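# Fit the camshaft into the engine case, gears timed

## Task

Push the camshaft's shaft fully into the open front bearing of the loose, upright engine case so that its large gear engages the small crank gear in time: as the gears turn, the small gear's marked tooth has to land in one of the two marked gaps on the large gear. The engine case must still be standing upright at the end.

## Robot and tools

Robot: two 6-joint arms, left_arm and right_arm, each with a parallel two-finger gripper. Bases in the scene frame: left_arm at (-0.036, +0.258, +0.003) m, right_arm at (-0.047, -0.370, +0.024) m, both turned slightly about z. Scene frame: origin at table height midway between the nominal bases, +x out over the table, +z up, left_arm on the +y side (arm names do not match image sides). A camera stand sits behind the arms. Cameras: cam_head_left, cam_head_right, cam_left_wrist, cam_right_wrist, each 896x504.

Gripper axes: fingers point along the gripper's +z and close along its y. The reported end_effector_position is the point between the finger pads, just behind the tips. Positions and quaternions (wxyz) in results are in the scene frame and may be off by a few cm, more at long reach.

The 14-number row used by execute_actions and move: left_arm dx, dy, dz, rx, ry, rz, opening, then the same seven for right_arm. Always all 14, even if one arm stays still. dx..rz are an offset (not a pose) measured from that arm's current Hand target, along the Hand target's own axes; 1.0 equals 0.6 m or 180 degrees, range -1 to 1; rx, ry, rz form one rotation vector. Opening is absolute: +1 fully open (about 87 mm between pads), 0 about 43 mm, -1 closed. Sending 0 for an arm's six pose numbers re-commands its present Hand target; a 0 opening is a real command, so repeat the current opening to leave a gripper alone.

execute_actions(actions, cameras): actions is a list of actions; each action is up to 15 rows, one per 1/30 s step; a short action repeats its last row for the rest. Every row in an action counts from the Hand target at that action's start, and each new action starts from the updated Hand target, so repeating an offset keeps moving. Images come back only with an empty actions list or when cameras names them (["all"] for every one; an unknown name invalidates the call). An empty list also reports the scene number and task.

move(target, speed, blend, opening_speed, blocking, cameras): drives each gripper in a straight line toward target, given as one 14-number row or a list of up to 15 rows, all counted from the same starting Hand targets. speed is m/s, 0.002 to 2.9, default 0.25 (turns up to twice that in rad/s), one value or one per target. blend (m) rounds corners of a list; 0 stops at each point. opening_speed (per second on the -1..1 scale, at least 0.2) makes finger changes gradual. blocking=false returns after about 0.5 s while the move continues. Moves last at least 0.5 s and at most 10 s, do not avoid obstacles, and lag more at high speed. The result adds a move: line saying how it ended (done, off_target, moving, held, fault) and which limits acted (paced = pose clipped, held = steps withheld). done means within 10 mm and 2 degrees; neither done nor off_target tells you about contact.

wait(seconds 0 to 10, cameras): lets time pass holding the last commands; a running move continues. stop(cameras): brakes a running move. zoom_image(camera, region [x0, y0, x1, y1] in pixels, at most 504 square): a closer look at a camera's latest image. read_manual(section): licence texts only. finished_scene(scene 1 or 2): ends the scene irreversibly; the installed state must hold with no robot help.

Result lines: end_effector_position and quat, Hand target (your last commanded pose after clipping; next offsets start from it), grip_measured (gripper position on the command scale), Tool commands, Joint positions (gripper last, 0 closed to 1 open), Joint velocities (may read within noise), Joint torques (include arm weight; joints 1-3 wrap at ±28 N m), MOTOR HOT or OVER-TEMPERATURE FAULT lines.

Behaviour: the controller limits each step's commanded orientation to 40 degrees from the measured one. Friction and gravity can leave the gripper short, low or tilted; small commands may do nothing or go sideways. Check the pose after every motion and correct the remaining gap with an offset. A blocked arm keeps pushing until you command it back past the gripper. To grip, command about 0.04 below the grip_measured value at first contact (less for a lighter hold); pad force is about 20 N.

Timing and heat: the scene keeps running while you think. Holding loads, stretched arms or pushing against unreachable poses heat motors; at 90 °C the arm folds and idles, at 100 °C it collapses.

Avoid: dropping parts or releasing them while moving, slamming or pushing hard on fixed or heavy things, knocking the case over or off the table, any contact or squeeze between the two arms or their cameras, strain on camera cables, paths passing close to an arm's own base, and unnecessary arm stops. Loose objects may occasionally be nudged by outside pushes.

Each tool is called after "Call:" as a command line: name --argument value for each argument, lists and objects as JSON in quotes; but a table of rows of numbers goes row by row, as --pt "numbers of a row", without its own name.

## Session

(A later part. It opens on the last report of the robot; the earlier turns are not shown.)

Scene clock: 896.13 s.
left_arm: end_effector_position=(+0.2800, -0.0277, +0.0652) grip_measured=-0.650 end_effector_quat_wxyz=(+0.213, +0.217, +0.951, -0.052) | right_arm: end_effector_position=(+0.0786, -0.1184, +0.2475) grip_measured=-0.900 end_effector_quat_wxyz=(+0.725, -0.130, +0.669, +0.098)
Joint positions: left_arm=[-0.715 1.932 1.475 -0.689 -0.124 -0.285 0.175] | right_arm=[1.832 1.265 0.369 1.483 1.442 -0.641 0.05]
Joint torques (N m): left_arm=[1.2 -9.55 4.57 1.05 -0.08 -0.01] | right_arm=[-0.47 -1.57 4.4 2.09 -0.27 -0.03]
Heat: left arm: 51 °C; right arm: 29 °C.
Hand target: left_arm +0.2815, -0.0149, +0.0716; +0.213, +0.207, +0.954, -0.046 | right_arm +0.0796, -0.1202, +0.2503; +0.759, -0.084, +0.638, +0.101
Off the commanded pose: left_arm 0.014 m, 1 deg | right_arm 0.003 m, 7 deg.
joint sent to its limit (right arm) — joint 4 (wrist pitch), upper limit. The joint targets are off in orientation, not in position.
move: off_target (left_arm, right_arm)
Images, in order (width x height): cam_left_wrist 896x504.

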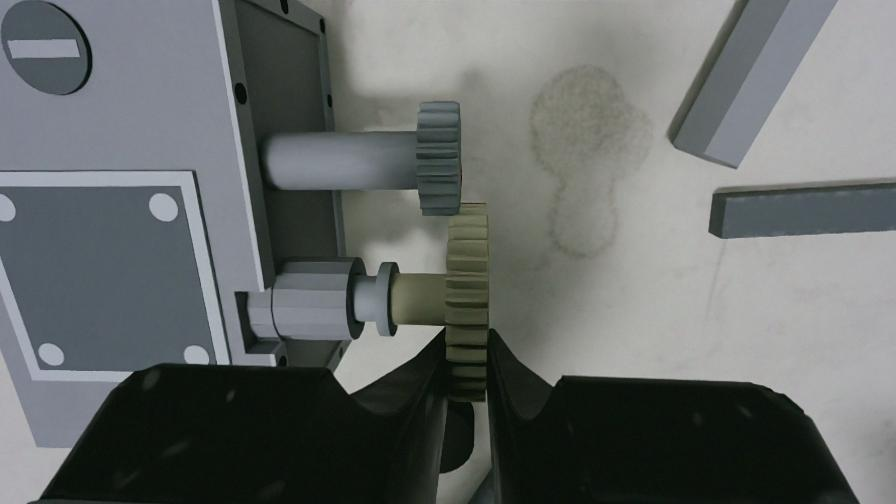

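Call:
move --pt "0 -0.014 0 0 0 0 -0.97 0 0 0 0 0 0 -0.9" --pt "-0.003 -0.014 0 0 0.029 0 -0.97 0 0 0 0 0 0 -0.9" --pt "-0.003 -0.002 0 0 0.029 0 -0.97 0 0 0 0 0 0 -0.9" --speed 0.04 --cameras '["cam_left_wrist","cam_right_wrist"]'

Call:
zoom_image --camera "cam_left_wrist" --region '[320, 80, 520, 420]'

Scene clock: 911.17 s.
left_arm: end_effector_position=(+0.2785, -0.0254, +0.0663) grip_measured=-0.650 end_effector_quat_wxyz=(+0.172, +0.219, +0.960, -0.042) | right_arm: end_effector_position=(+0.0786, -0.1184, +0.2475) grip_measured=-0.900 end_effector_quat_wxyz=(+0.725, -0.130, +0.669, +0.098)
Joint positions: left_arm=[-0.703 1.995 1.588 -0.822 -0.097 -0.282 0.175] | right_arm=[1.832 1.265 0.369 1.483 1.442 -0.641 0.05]
Joint torques (N m): left_arm=[1.09 -8.32 6.87 0.8 -0.04 -0.02] | right_arm=[-0.49 -1.55 4.31 2.11 -0.28 -0.02]
Heat: left arm: 52 °C; right arm: 30 °C.
Hand target: left_arm +0.2825, -0.0167, +0.0724; +0.169, +0.209, +0.963, -0.036 | right_arm +0.0796, -0.1202, +0.2503; +0.759, -0.084, +0.638, +0.101
Off the commanded pose: left_arm 0.011 m, 1 deg | right_arm 0.003 m, 7 deg.
joint sent to its limit (right arm) — joint 4 (wrist pitch), upper limit. The joint targets are off in orientation, not in position.
move: off_target (left_arm, right_arm)
Images, in order (width x height): cam_left_wrist 896x504, cam_right_wrist 896x504.

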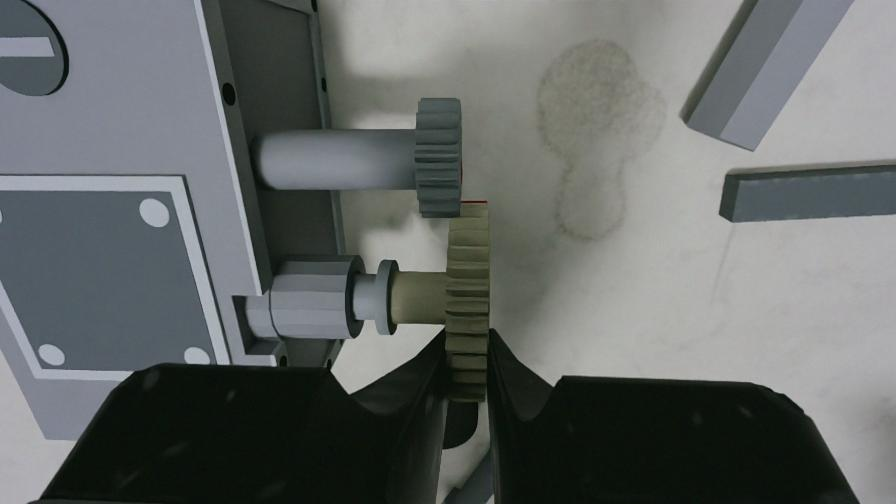

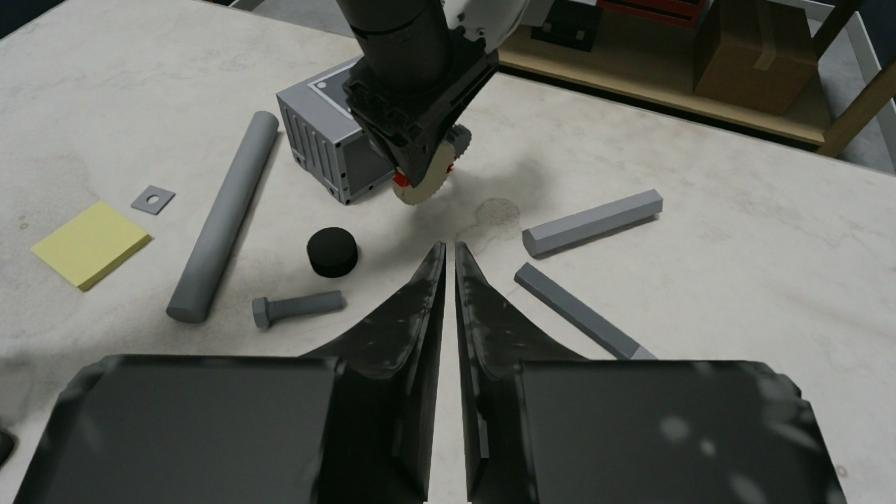

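Scaled by 1.482 from the camera's 896x504 image, which has a finer 1280x720 frame.

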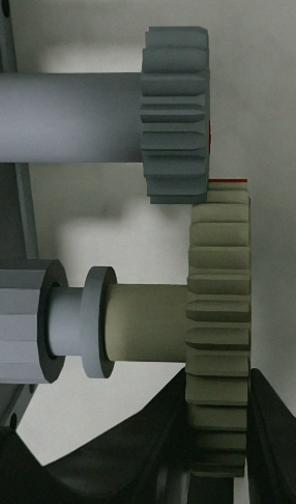

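Call:
zoom_image --camera "cam_left_wrist" --region '[400, 170, 500, 260]'

Call:
zoom_image --camera "cam_right_wrist" --region '[380, 110, 490, 215]'

Scaled by 5.040 from the camera's 896x504 image, which has a finer 1280x720 frame.

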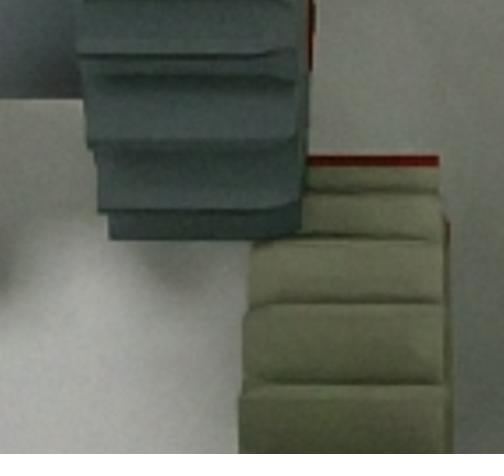

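Scaled by 4.582 from the camera's 896x504 image, which has a finer 1280x720 frame.

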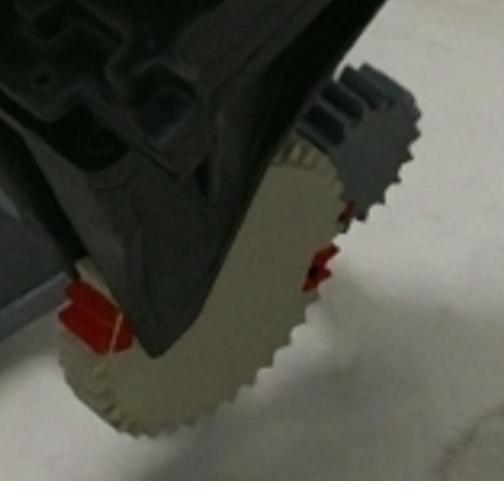

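Call:
move --pt "0.001 0.003 0 0 -0.014 0 -0.97 0 0 0 0 0 0 -0.9" --pt "0 0.004 0 0 0.008 0 -0.97 0 0 0 0 0 0 -0.9" --speed 0.04 --cameras '["cam_left_wrist","cam_right_wrist"]'

Call:
zoom_image --camera "cam_left_wrist" --region '[320, 80, 520, 420]'

Scene clock: 958.27 s.
left_arm: end_effector_position=(+0.2781, -0.0210, +0.0666) grip_measured=-0.650 end_effector_quat_wxyz=(+0.159, +0.220, +0.962, -0.039) | right_arm: end_effector_position=(+0.0786, -0.1183, +0.2475) grip_measured=-0.900 end_effector_quat_wxyz=(+0.725, -0.131, +0.669, +0.098)
Joint positions: left_arm=[-0.693 2.005 1.608 -0.856 -0.087 -0.272 0.175] | right_arm=[1.832 1.266 0.369 1.483 1.442 -0.641 0.05]
Joint torques (N m): left_arm=[0.99 -7.69 7.83 0.75 -0.04 -0.05] | right_arm=[-0.51 -1.52 4.34 2.11 -0.26 -0.02]
Heat: left arm: 49 °C; right arm: 30 °C.
Hand target: left_arm +0.2835, -0.0146, +0.0724; +0.157, +0.209, +0.965, -0.034 | right_arm +0.0796, -0.1201, +0.2503; +0.759, -0.085, +0.638, +0.101
Off the commanded pose: left_arm 0.010 m, 1 deg | right_arm 0.004 m, 7 deg.
joint sent to its limit (right arm) — joint 4 (wrist pitch), upper limit. The joint targets are off in orientation, not in position.
move: off_target (right_arm)
Images, in order (width x height): cam_left_wrist 896x504, cam_right_wrist 896x504.

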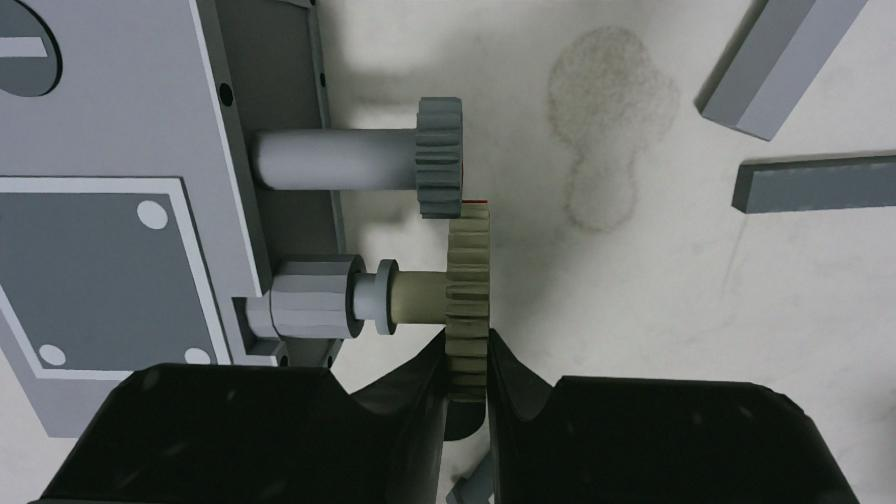

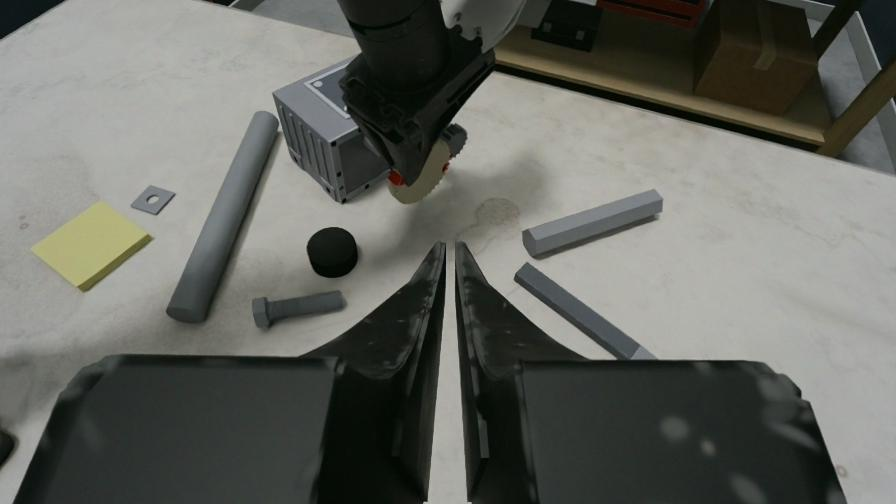

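Scaled by 1.482 from the camera's 896x504 image, which has a finer 1280x720 frame.

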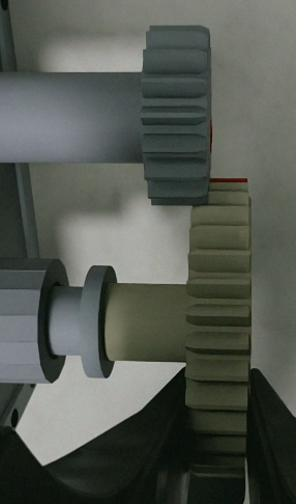

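Call:
execute_actions --actions '[]'

Scene clock: 983.73 s.
left_arm: end_effector_position=(+0.2781, -0.0210, +0.0666) grip_measured=-0.650 end_effector_quat_wxyz=(+0.159, +0.220, +0.962, -0.039) | right_arm: end_effector_position=(+0.0786, -0.1184, +0.2475) grip_measured=-0.900 end_effector_quat_wxyz=(+0.725, -0.130, +0.669, +0.098)
Joint positions: left_arm=[-0.693 2.005 1.608 -0.856 -0.087 -0.272 0.175] | right_arm=[1.832 1.265 0.369 1.483 1.442 -0.641 0.05]
Joint velocities: within noise
Joint torques (N m): left_arm=[0.99 -7.68 7.77 0.74 -0.04 -0.05] | right_arm=[-0.39 -1.55 4.42 2.14 -0.26 -0.04]
Heat: left arm: 48 °C; right arm: 30 °C.
Hand target: left_arm +0.2835, -0.0146, +0.0724; +0.157, +0.209, +0.965, -0.034 | right_arm +0.0796, -0.1202, +0.2503; +0.759, -0.084, +0.638, +0.101
Tool commands: left_gripper/opening=-0.97 right_gripper/opening=-0.9
Off the commanded pose: left_arm 0.010 m, 1 deg | right_arm 0.003 m, 7 deg.

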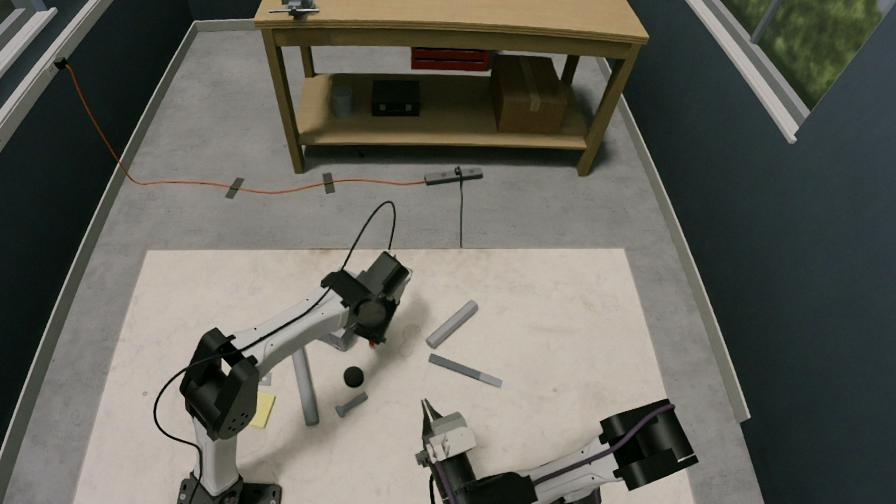

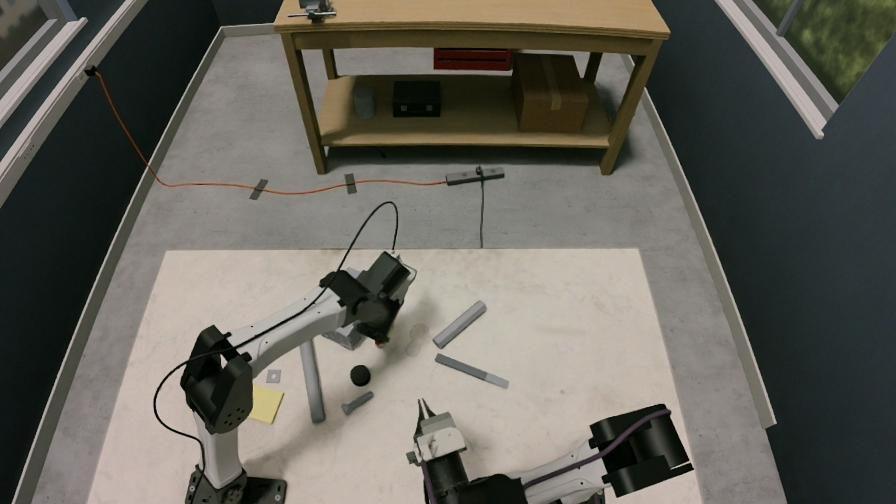

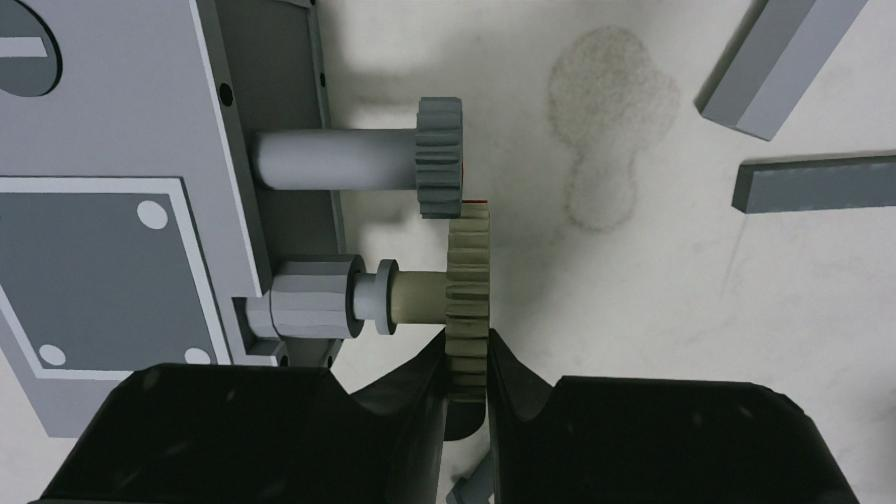

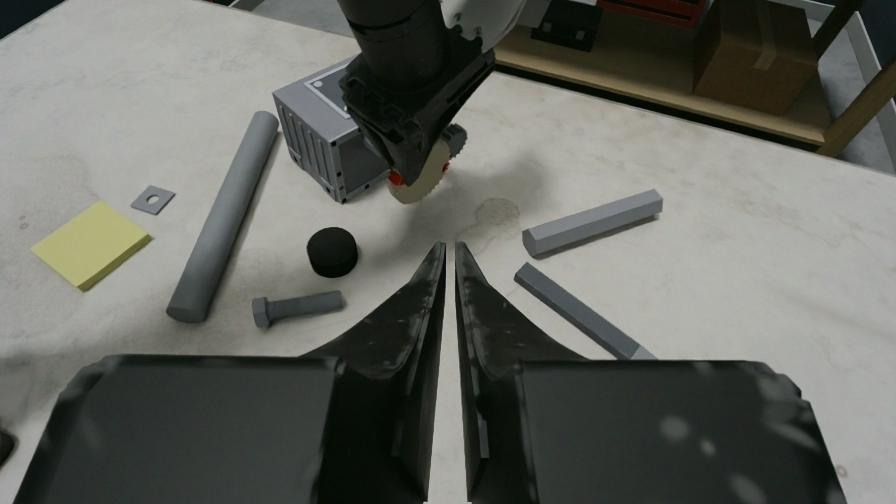

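Call:
zoom_image --camera "cam_left_wrist" --region '[360, 60, 560, 260]'

Call:
zoom_image --camera "cam_right_wrist" --region '[360, 90, 500, 220]'

Scaled by 2.520 from the camera's 896x504 image, which has a finer 1280x720 frame.

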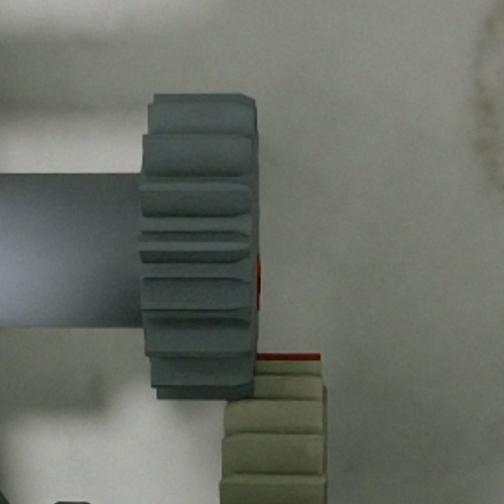

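Scaled by 3.600 from the camera's 896x504 image, which has a finer 1280x720 frame.

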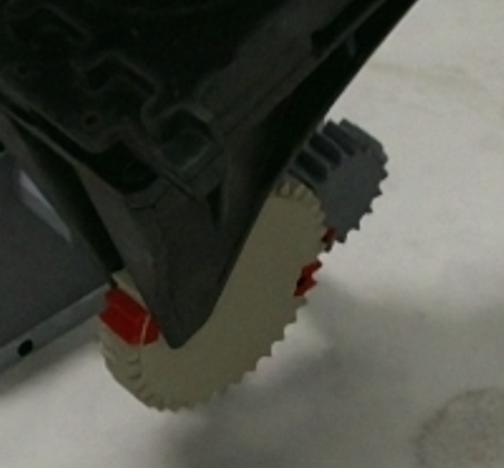

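Call:
move --target '[0,-0.0135,0,0,0,0,-0.97,0,0,0,0,0,0,-0.9]' --speed 0.05

Call:
move --target '[0,0,0,0,0,0,-0.56,0,0,0,0,0,0,-0.9]' --opening_speed 0.3 --cameras '["cam_left_wrist","cam_right_wrist"]'

Call:
zoom_image --camera "cam_left_wrist" --region '[320, 80, 520, 420]'

Call:
zoom_image --camera "cam_right_wrist" --region '[360, 90, 500, 220]'

Scene clock: 1008.97 s.
left_arm: end_effector_position=(+0.2781, -0.0211, +0.0666) grip_measured=-0.650 end_effector_quat_wxyz=(+0.155, +0.220, +0.962, -0.037) | right_arm: end_effector_position=(+0.0786, -0.1183, +0.2475) grip_measured=-0.900 end_effector_quat_wxyz=(+0.725, -0.131, +0.669, +0.098)
Joint positions: left_arm=[-0.693 2.014 1.623 -0.87 -0.087 -0.274 0.175] | right_arm=[1.832 1.266 0.369 1.483 1.442 -0.641 0.05]
Joint torques (N m): left_arm=[-0.5 -7.65 7.72 0.8 -0.1 -0.21] | right_arm=[-0.44 -1.58 4.41 2.14 -0.26 -0.03]
Heat: left arm: 47 °C; right arm: 30 °C.
Hand target: left_arm +0.2801, -0.0219, +0.0724; +0.157, +0.209, +0.965, -0.034 | right_arm +0.0796, -0.1201, +0.2503; +0.759, -0.085, +0.638, +0.101
Off the commanded pose: left_arm 0.006 m, 1 deg | right_arm 0.004 m, 7 deg.
joint sent to its limit (right arm) — joint 4 (wrist pitch), upper limit. The joint targets are off in orientation, not in position.
move: off_target (right_arm)

Scene clock: 1010.60 s.
left_arm: end_effector_position=(+0.2772, -0.0210, +0.0682) grip_measured=-0.560 end_effector_quat_wxyz=(+0.153, +0.213, +0.964, -0.037) | right_arm: end_effector_position=(+0.0786, -0.1183, +0.2475) grip_measured=-0.900 end_effector_quat_wxyz=(+0.725, -0.131, +0.669, +0.098)
Joint positions: left_arm=[-0.693 2.014 1.63 -0.882 -0.087 -0.288 0.22] | right_arm=[1.832 1.266 0.369 1.483 1.442 -0.641 0.05]
Joint torques (N m): left_arm=[-0.49 -7.58 7.32 0.88 -0.1 -0.07] | right_arm=[-0.49 -1.59 4.4 2.13 -0.28 -0.02]
Heat: left arm: 47 °C; right arm: 30 °C.
Hand target: left_arm +0.2801, -0.0219, +0.0724; +0.157, +0.209, +0.965, -0.034 | right_arm +0.0796, -0.1201, +0.2503; +0.759, -0.085, +0.638, +0.101
Off the commanded pose: left_arm 0.005 m, 1 deg | right_arm 0.003 m, 7 deg.
joint sent to its limit (right arm) — joint 4 (wrist pitch), upper limit. The joint targets are off in orientation, not in position.
move: off_target (right_arm)
Images, in order (width x height): cam_left_wrist 896x504, cam_right_wrist 896x504.

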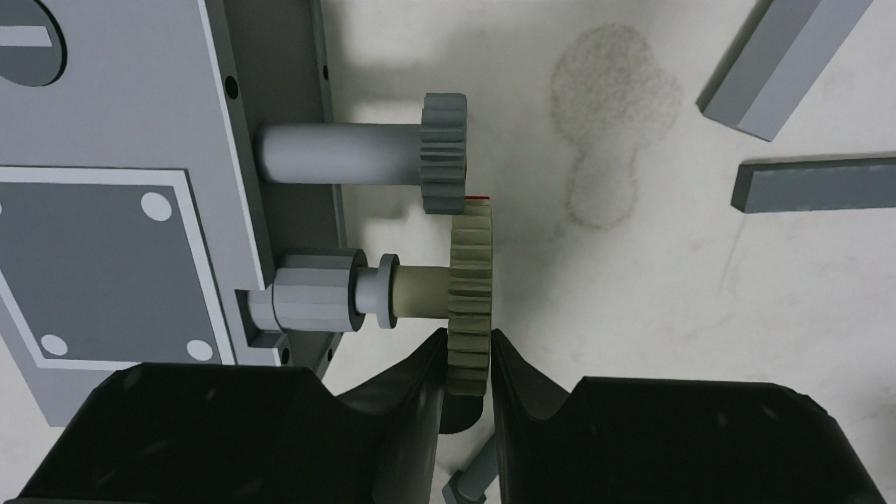

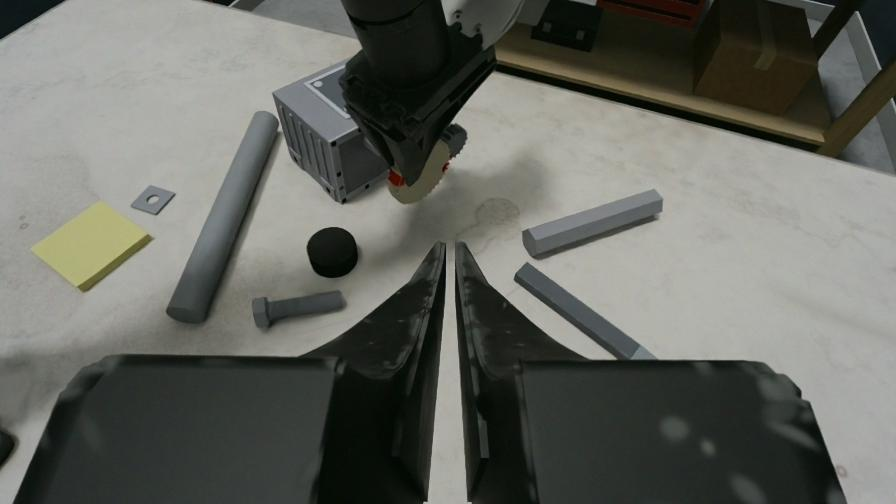

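Scaled by 1.482 from the camera's 896x504 image, which has a finer 1280x720 frame.

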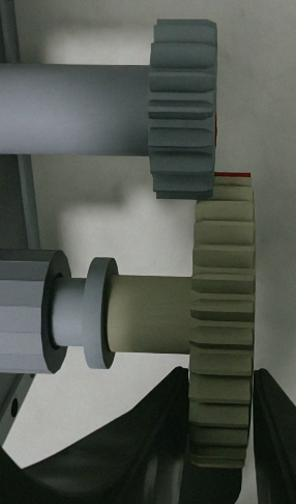

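Scaled by 3.600 from the camera's 896x504 image, which has a finer 1280x720 frame.

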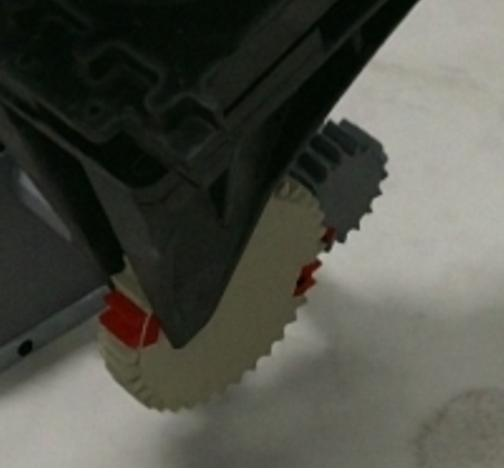

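Call:
move --target '[0,0.018,0,0,0,0,-0.56,0,0,0,0,0,0,-0.9]' --speed 0.03 --cameras '["cam_left_wrist","cam_right_wrist"]'

Call:
zoom_image --camera "cam_left_wrist" --region '[320, 80, 520, 420]'

Call:
zoom_image --camera "cam_right_wrist" --region '[360, 90, 500, 220]'

Scene clock: 1025.10 s.
left_arm: end_effector_position=(+0.2819, -0.0153, +0.0682) grip_measured=-0.560 end_effector_quat_wxyz=(+0.153, +0.210, +0.965, -0.035) | right_arm: end_effector_position=(+0.0786, -0.1183, +0.2475) grip_measured=-0.900 end_effector_quat_wxyz=(+0.725, -0.131, +0.669, +0.098)
Joint positions: left_arm=[-0.676 2.014 1.63 -0.883 -0.087 -0.279 0.22] | right_arm=[1.832 1.266 0.369 1.483 1.442 -0.641 0.05]
Joint torques (N m): left_arm=[0.18 -8.53 5.76 0.99 -0.02 0.04] | right_arm=[-0.47 -1.62 4.36 2.12 -0.28 -0.02]
Heat: left arm: 46 °C; right arm: 30 °C.
Hand target: left_arm +0.2846, -0.0121, +0.0724; +0.157, +0.209, +0.965, -0.034 | right_arm +0.0796, -0.1201, +0.2503; +0.759, -0.085, +0.638, +0.101
Off the commanded pose: left_arm 0.006 m, 0 deg | right_arm 0.003 m, 7 deg.
joint sent to its limit (right arm) — joint 4 (wrist pitch), upper limit. The joint targets are off in orientation, not in position.
move: off_target (right_arm)
Images, in order (width x height): cam_left_wrist 896x504, cam_right_wrist 896x504.

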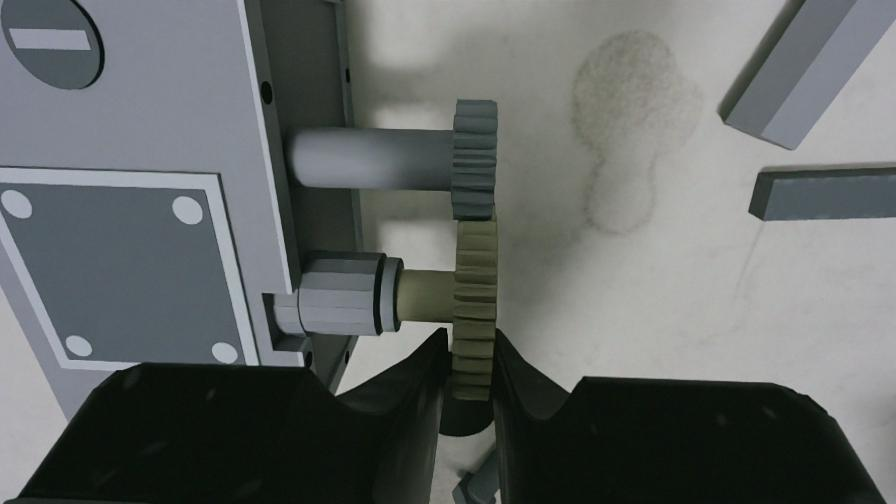

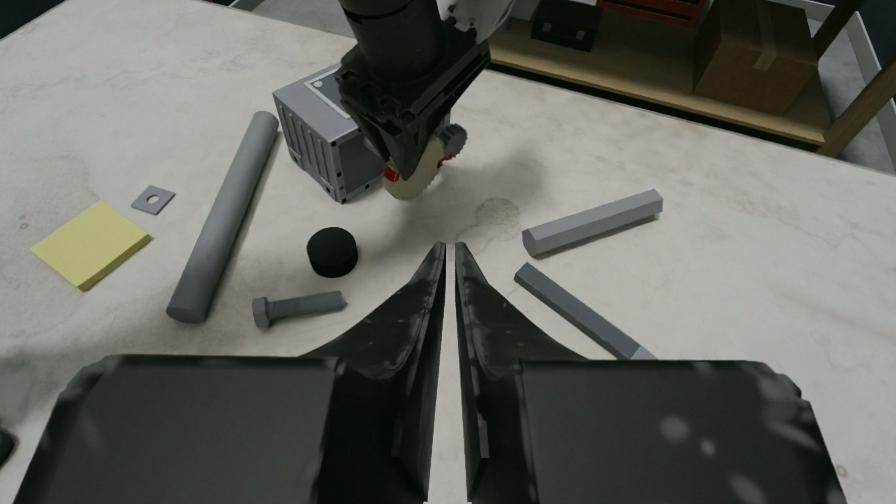

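Scaled by 1.482 from the camera's 896x504 image, which has a finer 1280x720 frame.

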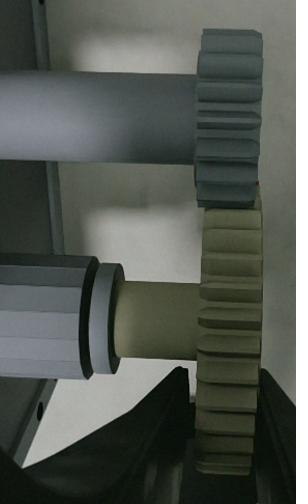

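Scaled by 3.600 from the camera's 896x504 image, which has a finer 1280x720 frame.

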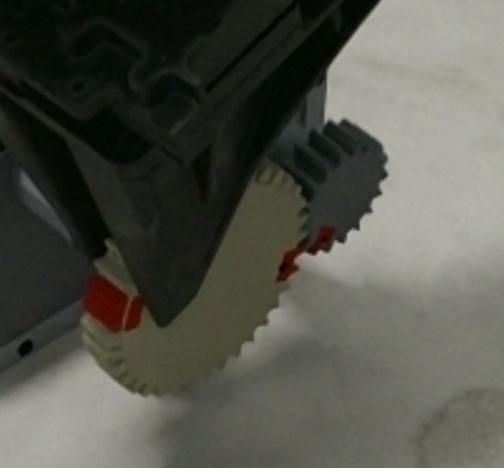

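Call:
move --target '[0,0.005,0,0,0,0,-0.56,0,0,0,0,0,0,-0.9]' --speed 0.03 --cameras '["cam_left_wrist"]'

Call:
zoom_image --camera "cam_left_wrist" --region '[320, 80, 520, 420]'

Scene clock: 1029.40 s.
left_arm: end_effector_position=(+0.2838, -0.0130, +0.0682) grip_measured=-0.560 end_effector_quat_wxyz=(+0.154, +0.210, +0.965, -0.034) | right_arm: end_effector_position=(+0.0786, -0.1184, +0.2475) grip_measured=-0.900 end_effector_quat_wxyz=(+0.725, -0.130, +0.669, +0.098)
Joint positions: left_arm=[-0.669 2.014 1.63 -0.883 -0.087 -0.272 0.22] | right_arm=[1.832 1.265 0.369 1.483 1.442 -0.641 0.05]
Joint torques (N m): left_arm=[0.25 -8.81 5.35 1.01 0.01 0.06] | right_arm=[-0.39 -1.59 4.37 2.11 -0.27 -0.03]
Heat: left arm: 46 °C; right arm: 30 °C.
Hand target: left_arm +0.2859, -0.0093, +0.0724; +0.157, +0.209, +0.965, -0.034 | right_arm +0.0796, -0.1202, +0.2503; +0.759, -0.084, +0.638, +0.101
Off the commanded pose: left_arm 0.006 m, 0 deg | right_arm 0.003 m, 7 deg.
joint sent to its limit (right arm) — joint 4 (wrist pitch), upper limit. The joint targets are off in orientation, not in position.
move: off_target (right_arm)
Images, in order (width x height): cam_left_wrist 896x504.

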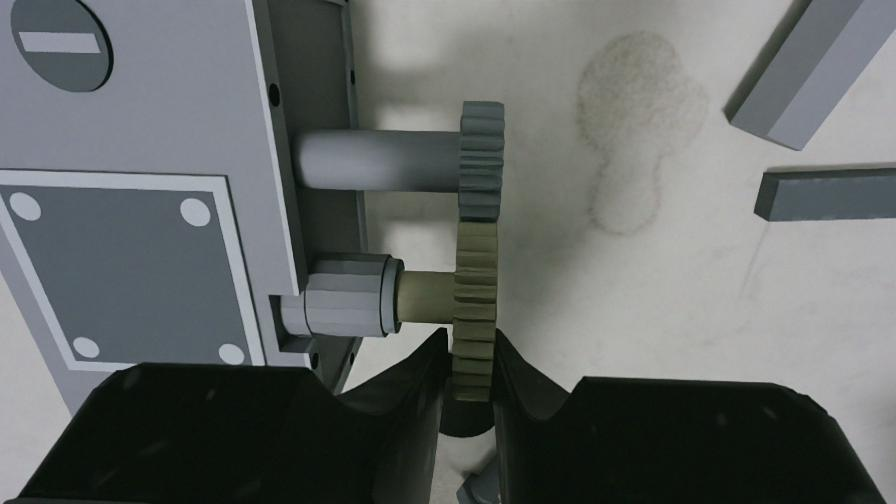

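Scaled by 1.482 from the camera's 896x504 image, which has a finer 1280x720 frame.

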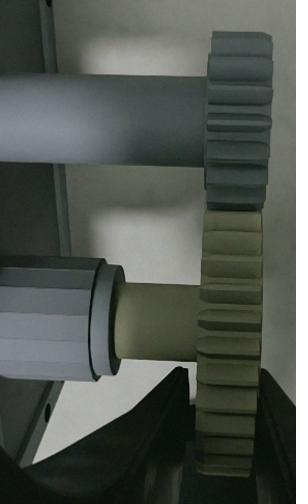

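Call:
move --pt "0 0.006 0 0 0 0 -0.56 0 0 0 0 0 0 -0.9" --pt "0 -0.010 0 0 0 0 -0.42 0 0 0 0 0 0 -0.9" --speed 0.03 --opening_speed 0.4 --cameras '["cam_left_wrist","cam_right_wrist"]'

Call:
zoom_image --camera "cam_left_wrist" --region '[320, 80, 520, 420]'

Call:
zoom_image --camera "cam_right_wrist" --region '[360, 90, 500, 220]'

Scene clock: 1038.40 s.
left_arm: end_effector_position=(+0.2835, -0.0133, +0.0682) grip_measured=-0.420 end_effector_quat_wxyz=(+0.152, +0.210, +0.965, -0.037) | right_arm: end_effector_position=(+0.0786, -0.1183, +0.2475) grip_measured=-0.900 end_effector_quat_wxyz=(+0.725, -0.131, +0.669, +0.098)
Joint positions: left_arm=[-0.667 2.014 1.63 -0.883 -0.079 -0.271 0.29] | right_arm=[1.832 1.266 0.369 1.483 1.442 -0.641 0.05]
Joint torques (N m): left_arm=[-1.01 -8.31 6.15 0.96 -0.11 -0.07] | right_arm=[-0.42 -1.58 4.41 2.12 -0.28 -0.02]
Heat: left arm: 46 °C; right arm: 30 °C.
Hand target: left_arm +0.2834, -0.0148, +0.0724; +0.157, +0.209, +0.965, -0.034 | right_arm +0.0796, -0.1201, +0.2503; +0.759, -0.085, +0.638, +0.101
Off the commanded pose: left_arm 0.004 m, 1 deg | right_arm 0.004 m, 7 deg.
joint sent to its limit (right arm) — joint 4 (wrist pitch), upper limit. The joint targets are off in orientation, not in position.
move: off_target (right_arm)
Images, in order (width x height): cam_left_wrist 896x504, cam_right_wrist 896x504.

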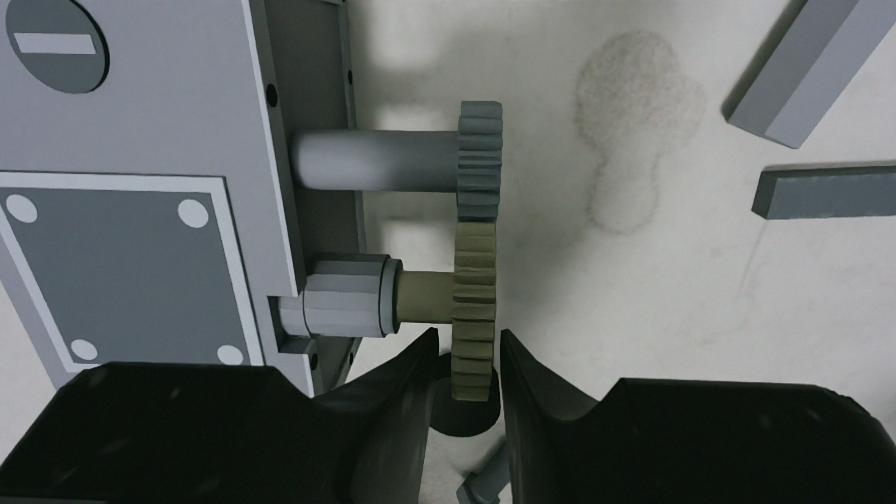

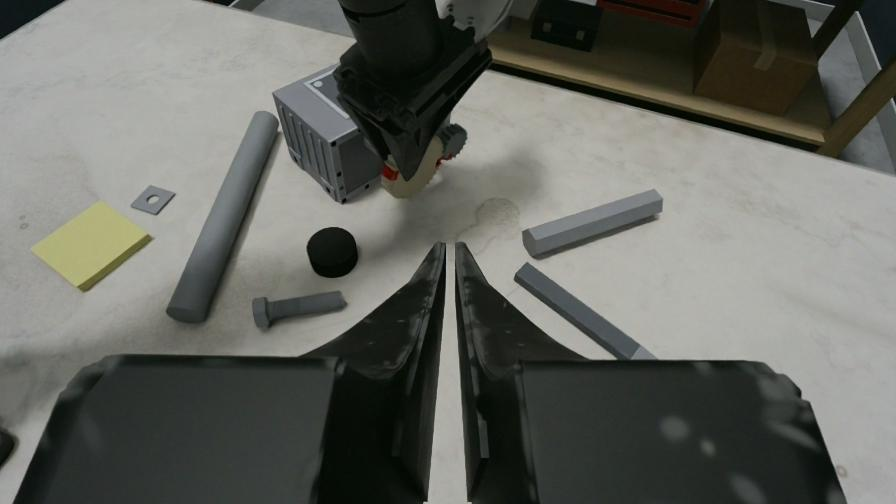

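Scaled by 1.482 from the camera's 896x504 image, which has a finer 1280x720 frame.

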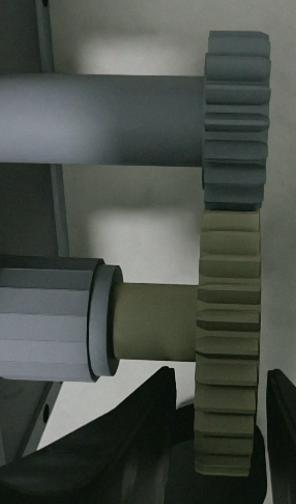

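Scaled by 3.600 from the camera's 896x504 image, which has a finer 1280x720 frame.

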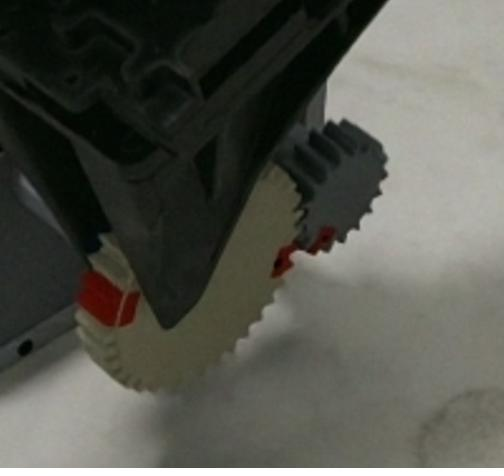

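Seated; both finger clearances visible. Retract up, then look frontally.

Call:
move --pt "0 0.0 -0.17 0 0 0 -0.42 0 0 0 0 0 0 -0.9" --pt "0 -0.2 -0.17 0 0 0 -0.42 0 0 0 0 0 0 -0.9" --speed 0.12 --cameras '["cam_left_wrist","cam_right_wrist"]'

Call:
zoom_image --camera "cam_right_wrist" --region '[360, 90, 500, 220]'

Scene clock: 1047.57 s.
left_arm: end_effector_position=(+0.2022, -0.1114, +0.1688) grip_measured=-0.420 end_effector_quat_wxyz=(+0.155, +0.213, +0.964, -0.040) | right_arm: end_effector_position=(+0.0786, -0.1183, +0.2475) grip_measured=-0.900 end_effector_quat_wxyz=(+0.725, -0.131, +0.669, +0.098)
Joint positions: left_arm=[-0.971 2.162 2.262 -1.393 -0.164 -0.556 0.29] | right_arm=[1.832 1.266 0.369 1.483 1.442 -0.641 0.05]
Joint torques (N m): left_arm=[-0.4 -7.57 6.8 0.83 -0.18 -0.07] | right_arm=[-0.51 -1.5 4.46 2.11 -0.26 -0.01]
Heat: left arm: 46 °C; right arm: 30 °C.
Hand target: left_arm +0.2042, -0.1108, +0.1691; +0.157, +0.209, +0.965, -0.034 | right_arm +0.0796, -0.1201, +0.2503; +0.759, -0.085, +0.638, +0.101
Off the commanded pose: left_arm 0.002 m, 1 deg | right_arm 0.003 m, 7 deg.
joint sent to its limit (right arm) — joint 4 (wrist pitch), upper limit. The joint targets are off in orientation, not in position.
move: off_target (right_arm)
Images, in order (width x height): cam_left_wrist 896x504, cam_right_wrist 896x504.

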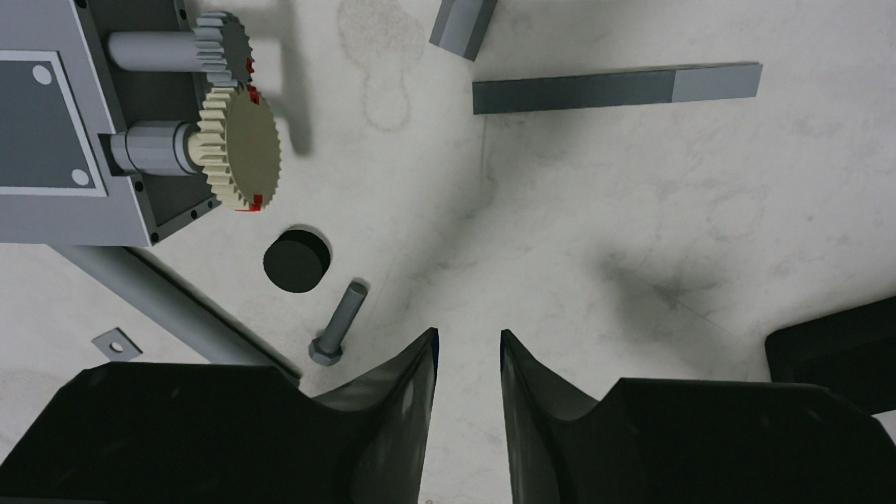

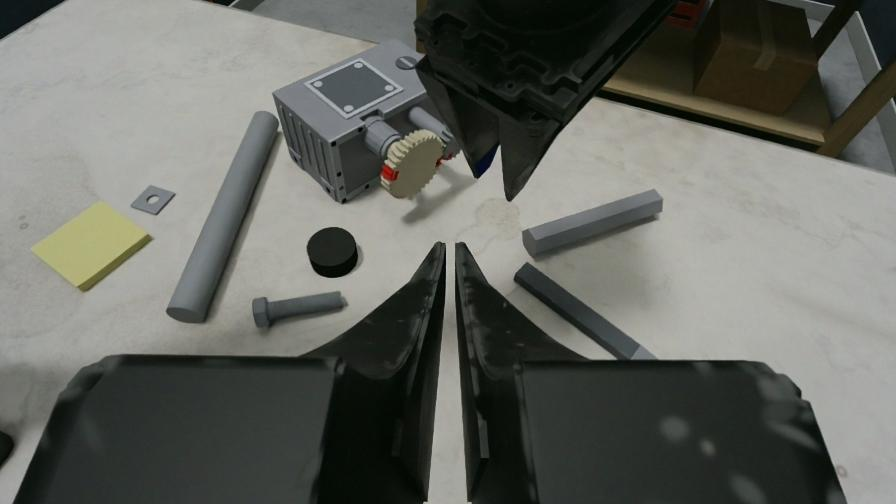

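Scaled by 3.600 from the camera's 896x504 image, which has a finer 1280x720 frame.

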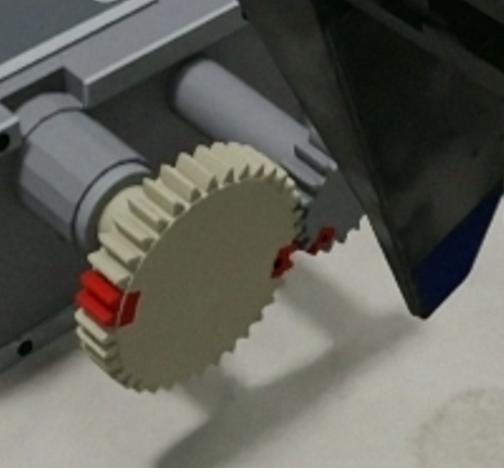

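Call:
zoom_image --camera "cam_left_wrist" --region '[215, 50, 285, 120]'

Call:
zoom_image --camera "cam_left_wrist" --region '[235, 60, 271, 110]'

Call:
zoom_image --camera "cam_right_wrist" --region '[430, 140, 465, 175]'

Scaled by 7.200 from the camera's 896x504 image, which has a finer 1280x720 frame.

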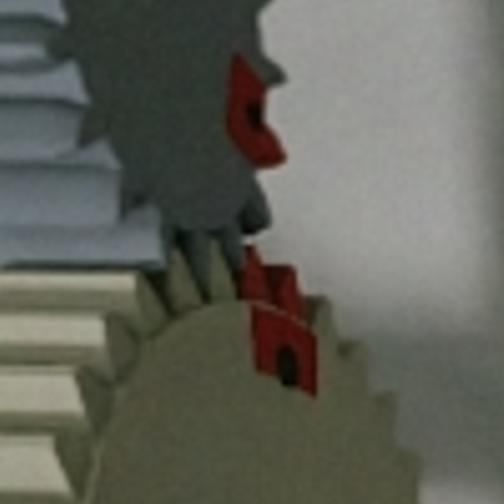

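Scaled by 10.080 from the camera's 896x504 image, which has a finer 1280x720 frame.

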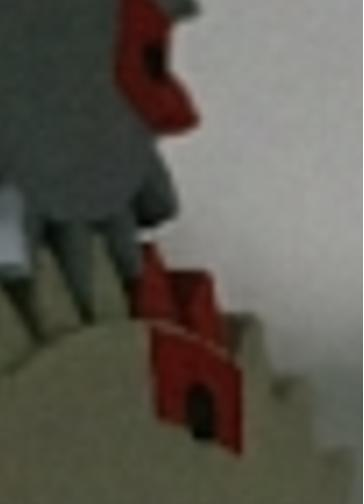

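Scaled by 14.400 from the camera's 896x504 image, which has a finer 1280x720 frame.

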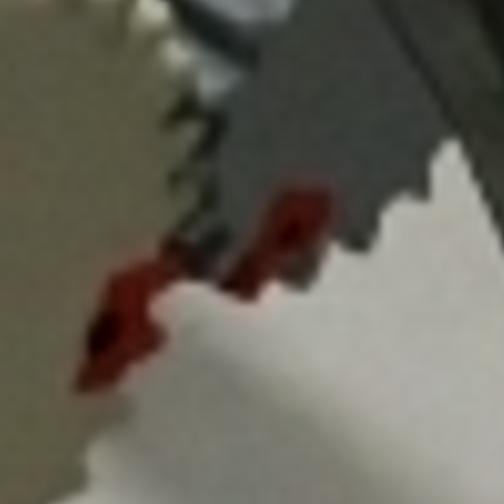

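Call:
move --target '[0,0.0,0.09,-0.17,0,0,-0.42,0,0,0,0,0,0,-0.9]' --speed 0.25 --cameras '["cam_left_wrist","cam_right_wrist"]'

Scene clock: 1070.53 s.
left_arm: end_effector_position=(+0.2198, -0.1169, +0.1149) grip_measured=-0.420 end_effector_quat_wxyz=(+0.249, +0.181, +0.938, +0.157) | right_arm: end_effector_position=(+0.0786, -0.1184, +0.2475) grip_measured=-0.900 end_effector_quat_wxyz=(+0.725, -0.130, +0.669, +0.098)
Joint positions: left_arm=[-1.095 2.469 2.511 -1.571 -0.597 -0.746 0.29] | right_arm=[1.832 1.265 0.369 1.483 1.442 -0.641 0.05]
Joint torques (N m): left_arm=[-0.81 -9.25 6.53 0.38 -0.44 -0.12] | right_arm=[-0.49 -1.54 4.42 2.11 -0.29 -0.02]
Heat: left arm: 46 °C; right arm: 30 °C.
Hand target: left_arm +0.2199, -0.1178, +0.1177; +0.207, +0.160, +0.939, +0.222 | right_arm +0.0796, -0.1202, +0.2503; +0.759, -0.084, +0.638, +0.101
Off the commanded pose: left_arm 0.003 m, 9 deg | right_arm 0.003 m, 7 deg.
joint sent to its limit (left arm) — joint 4 (wrist pitch), lower limit. The joint targets are off in orientation, not in position.
joint sent to its limit (right arm) — joint 4 (wrist pitch), upper limit. The joint targets are off in orientation, not in position.
move: off_target (left_arm, right_arm)
Images, in order (width x height): cam_left_wrist 896x504, cam_right_wrist 896x504.

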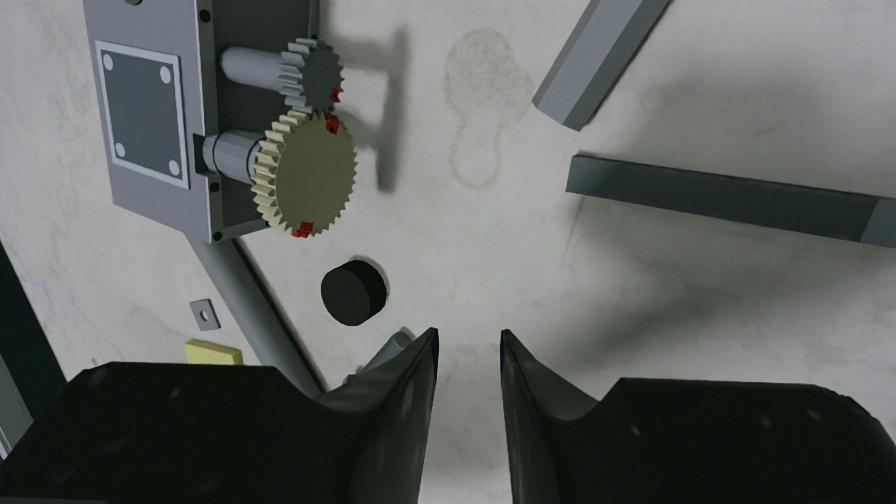

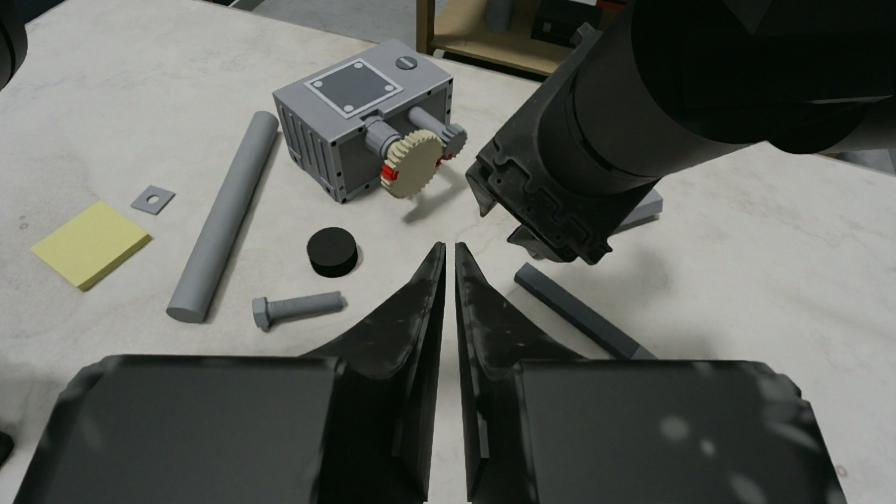

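Call:
zoom_image --camera "cam_left_wrist" --region '[295, 75, 365, 145]'

Call:
zoom_image --camera "cam_left_wrist" --region '[310, 85, 350, 135]'

Call:
zoom_image --camera "cam_right_wrist" --region '[425, 125, 475, 175]'

Scaled by 7.200 from the camera's 896x504 image, which has a finer 1280x720 frame.

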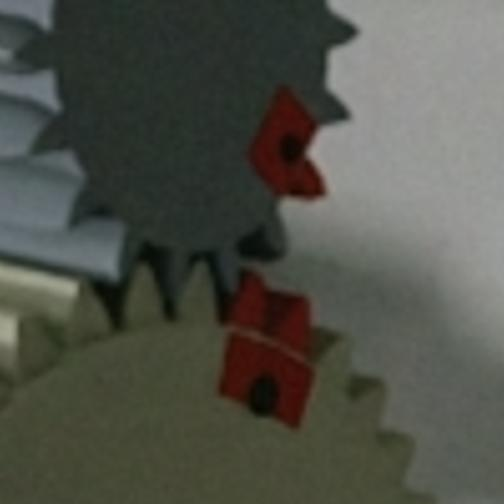

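Scaled by 10.080 from the camera's 896x504 image, which has a finer 1280x720 frame.

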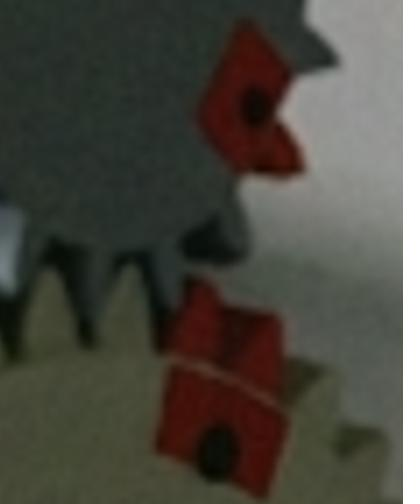

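Scaled by 10.080 from the camera's 896x504 image, which has a finer 1280x720 frame.

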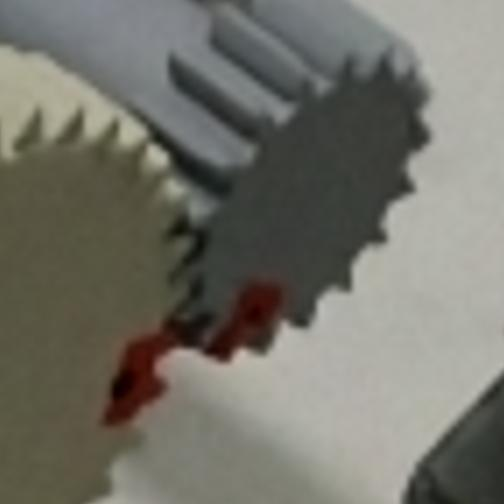

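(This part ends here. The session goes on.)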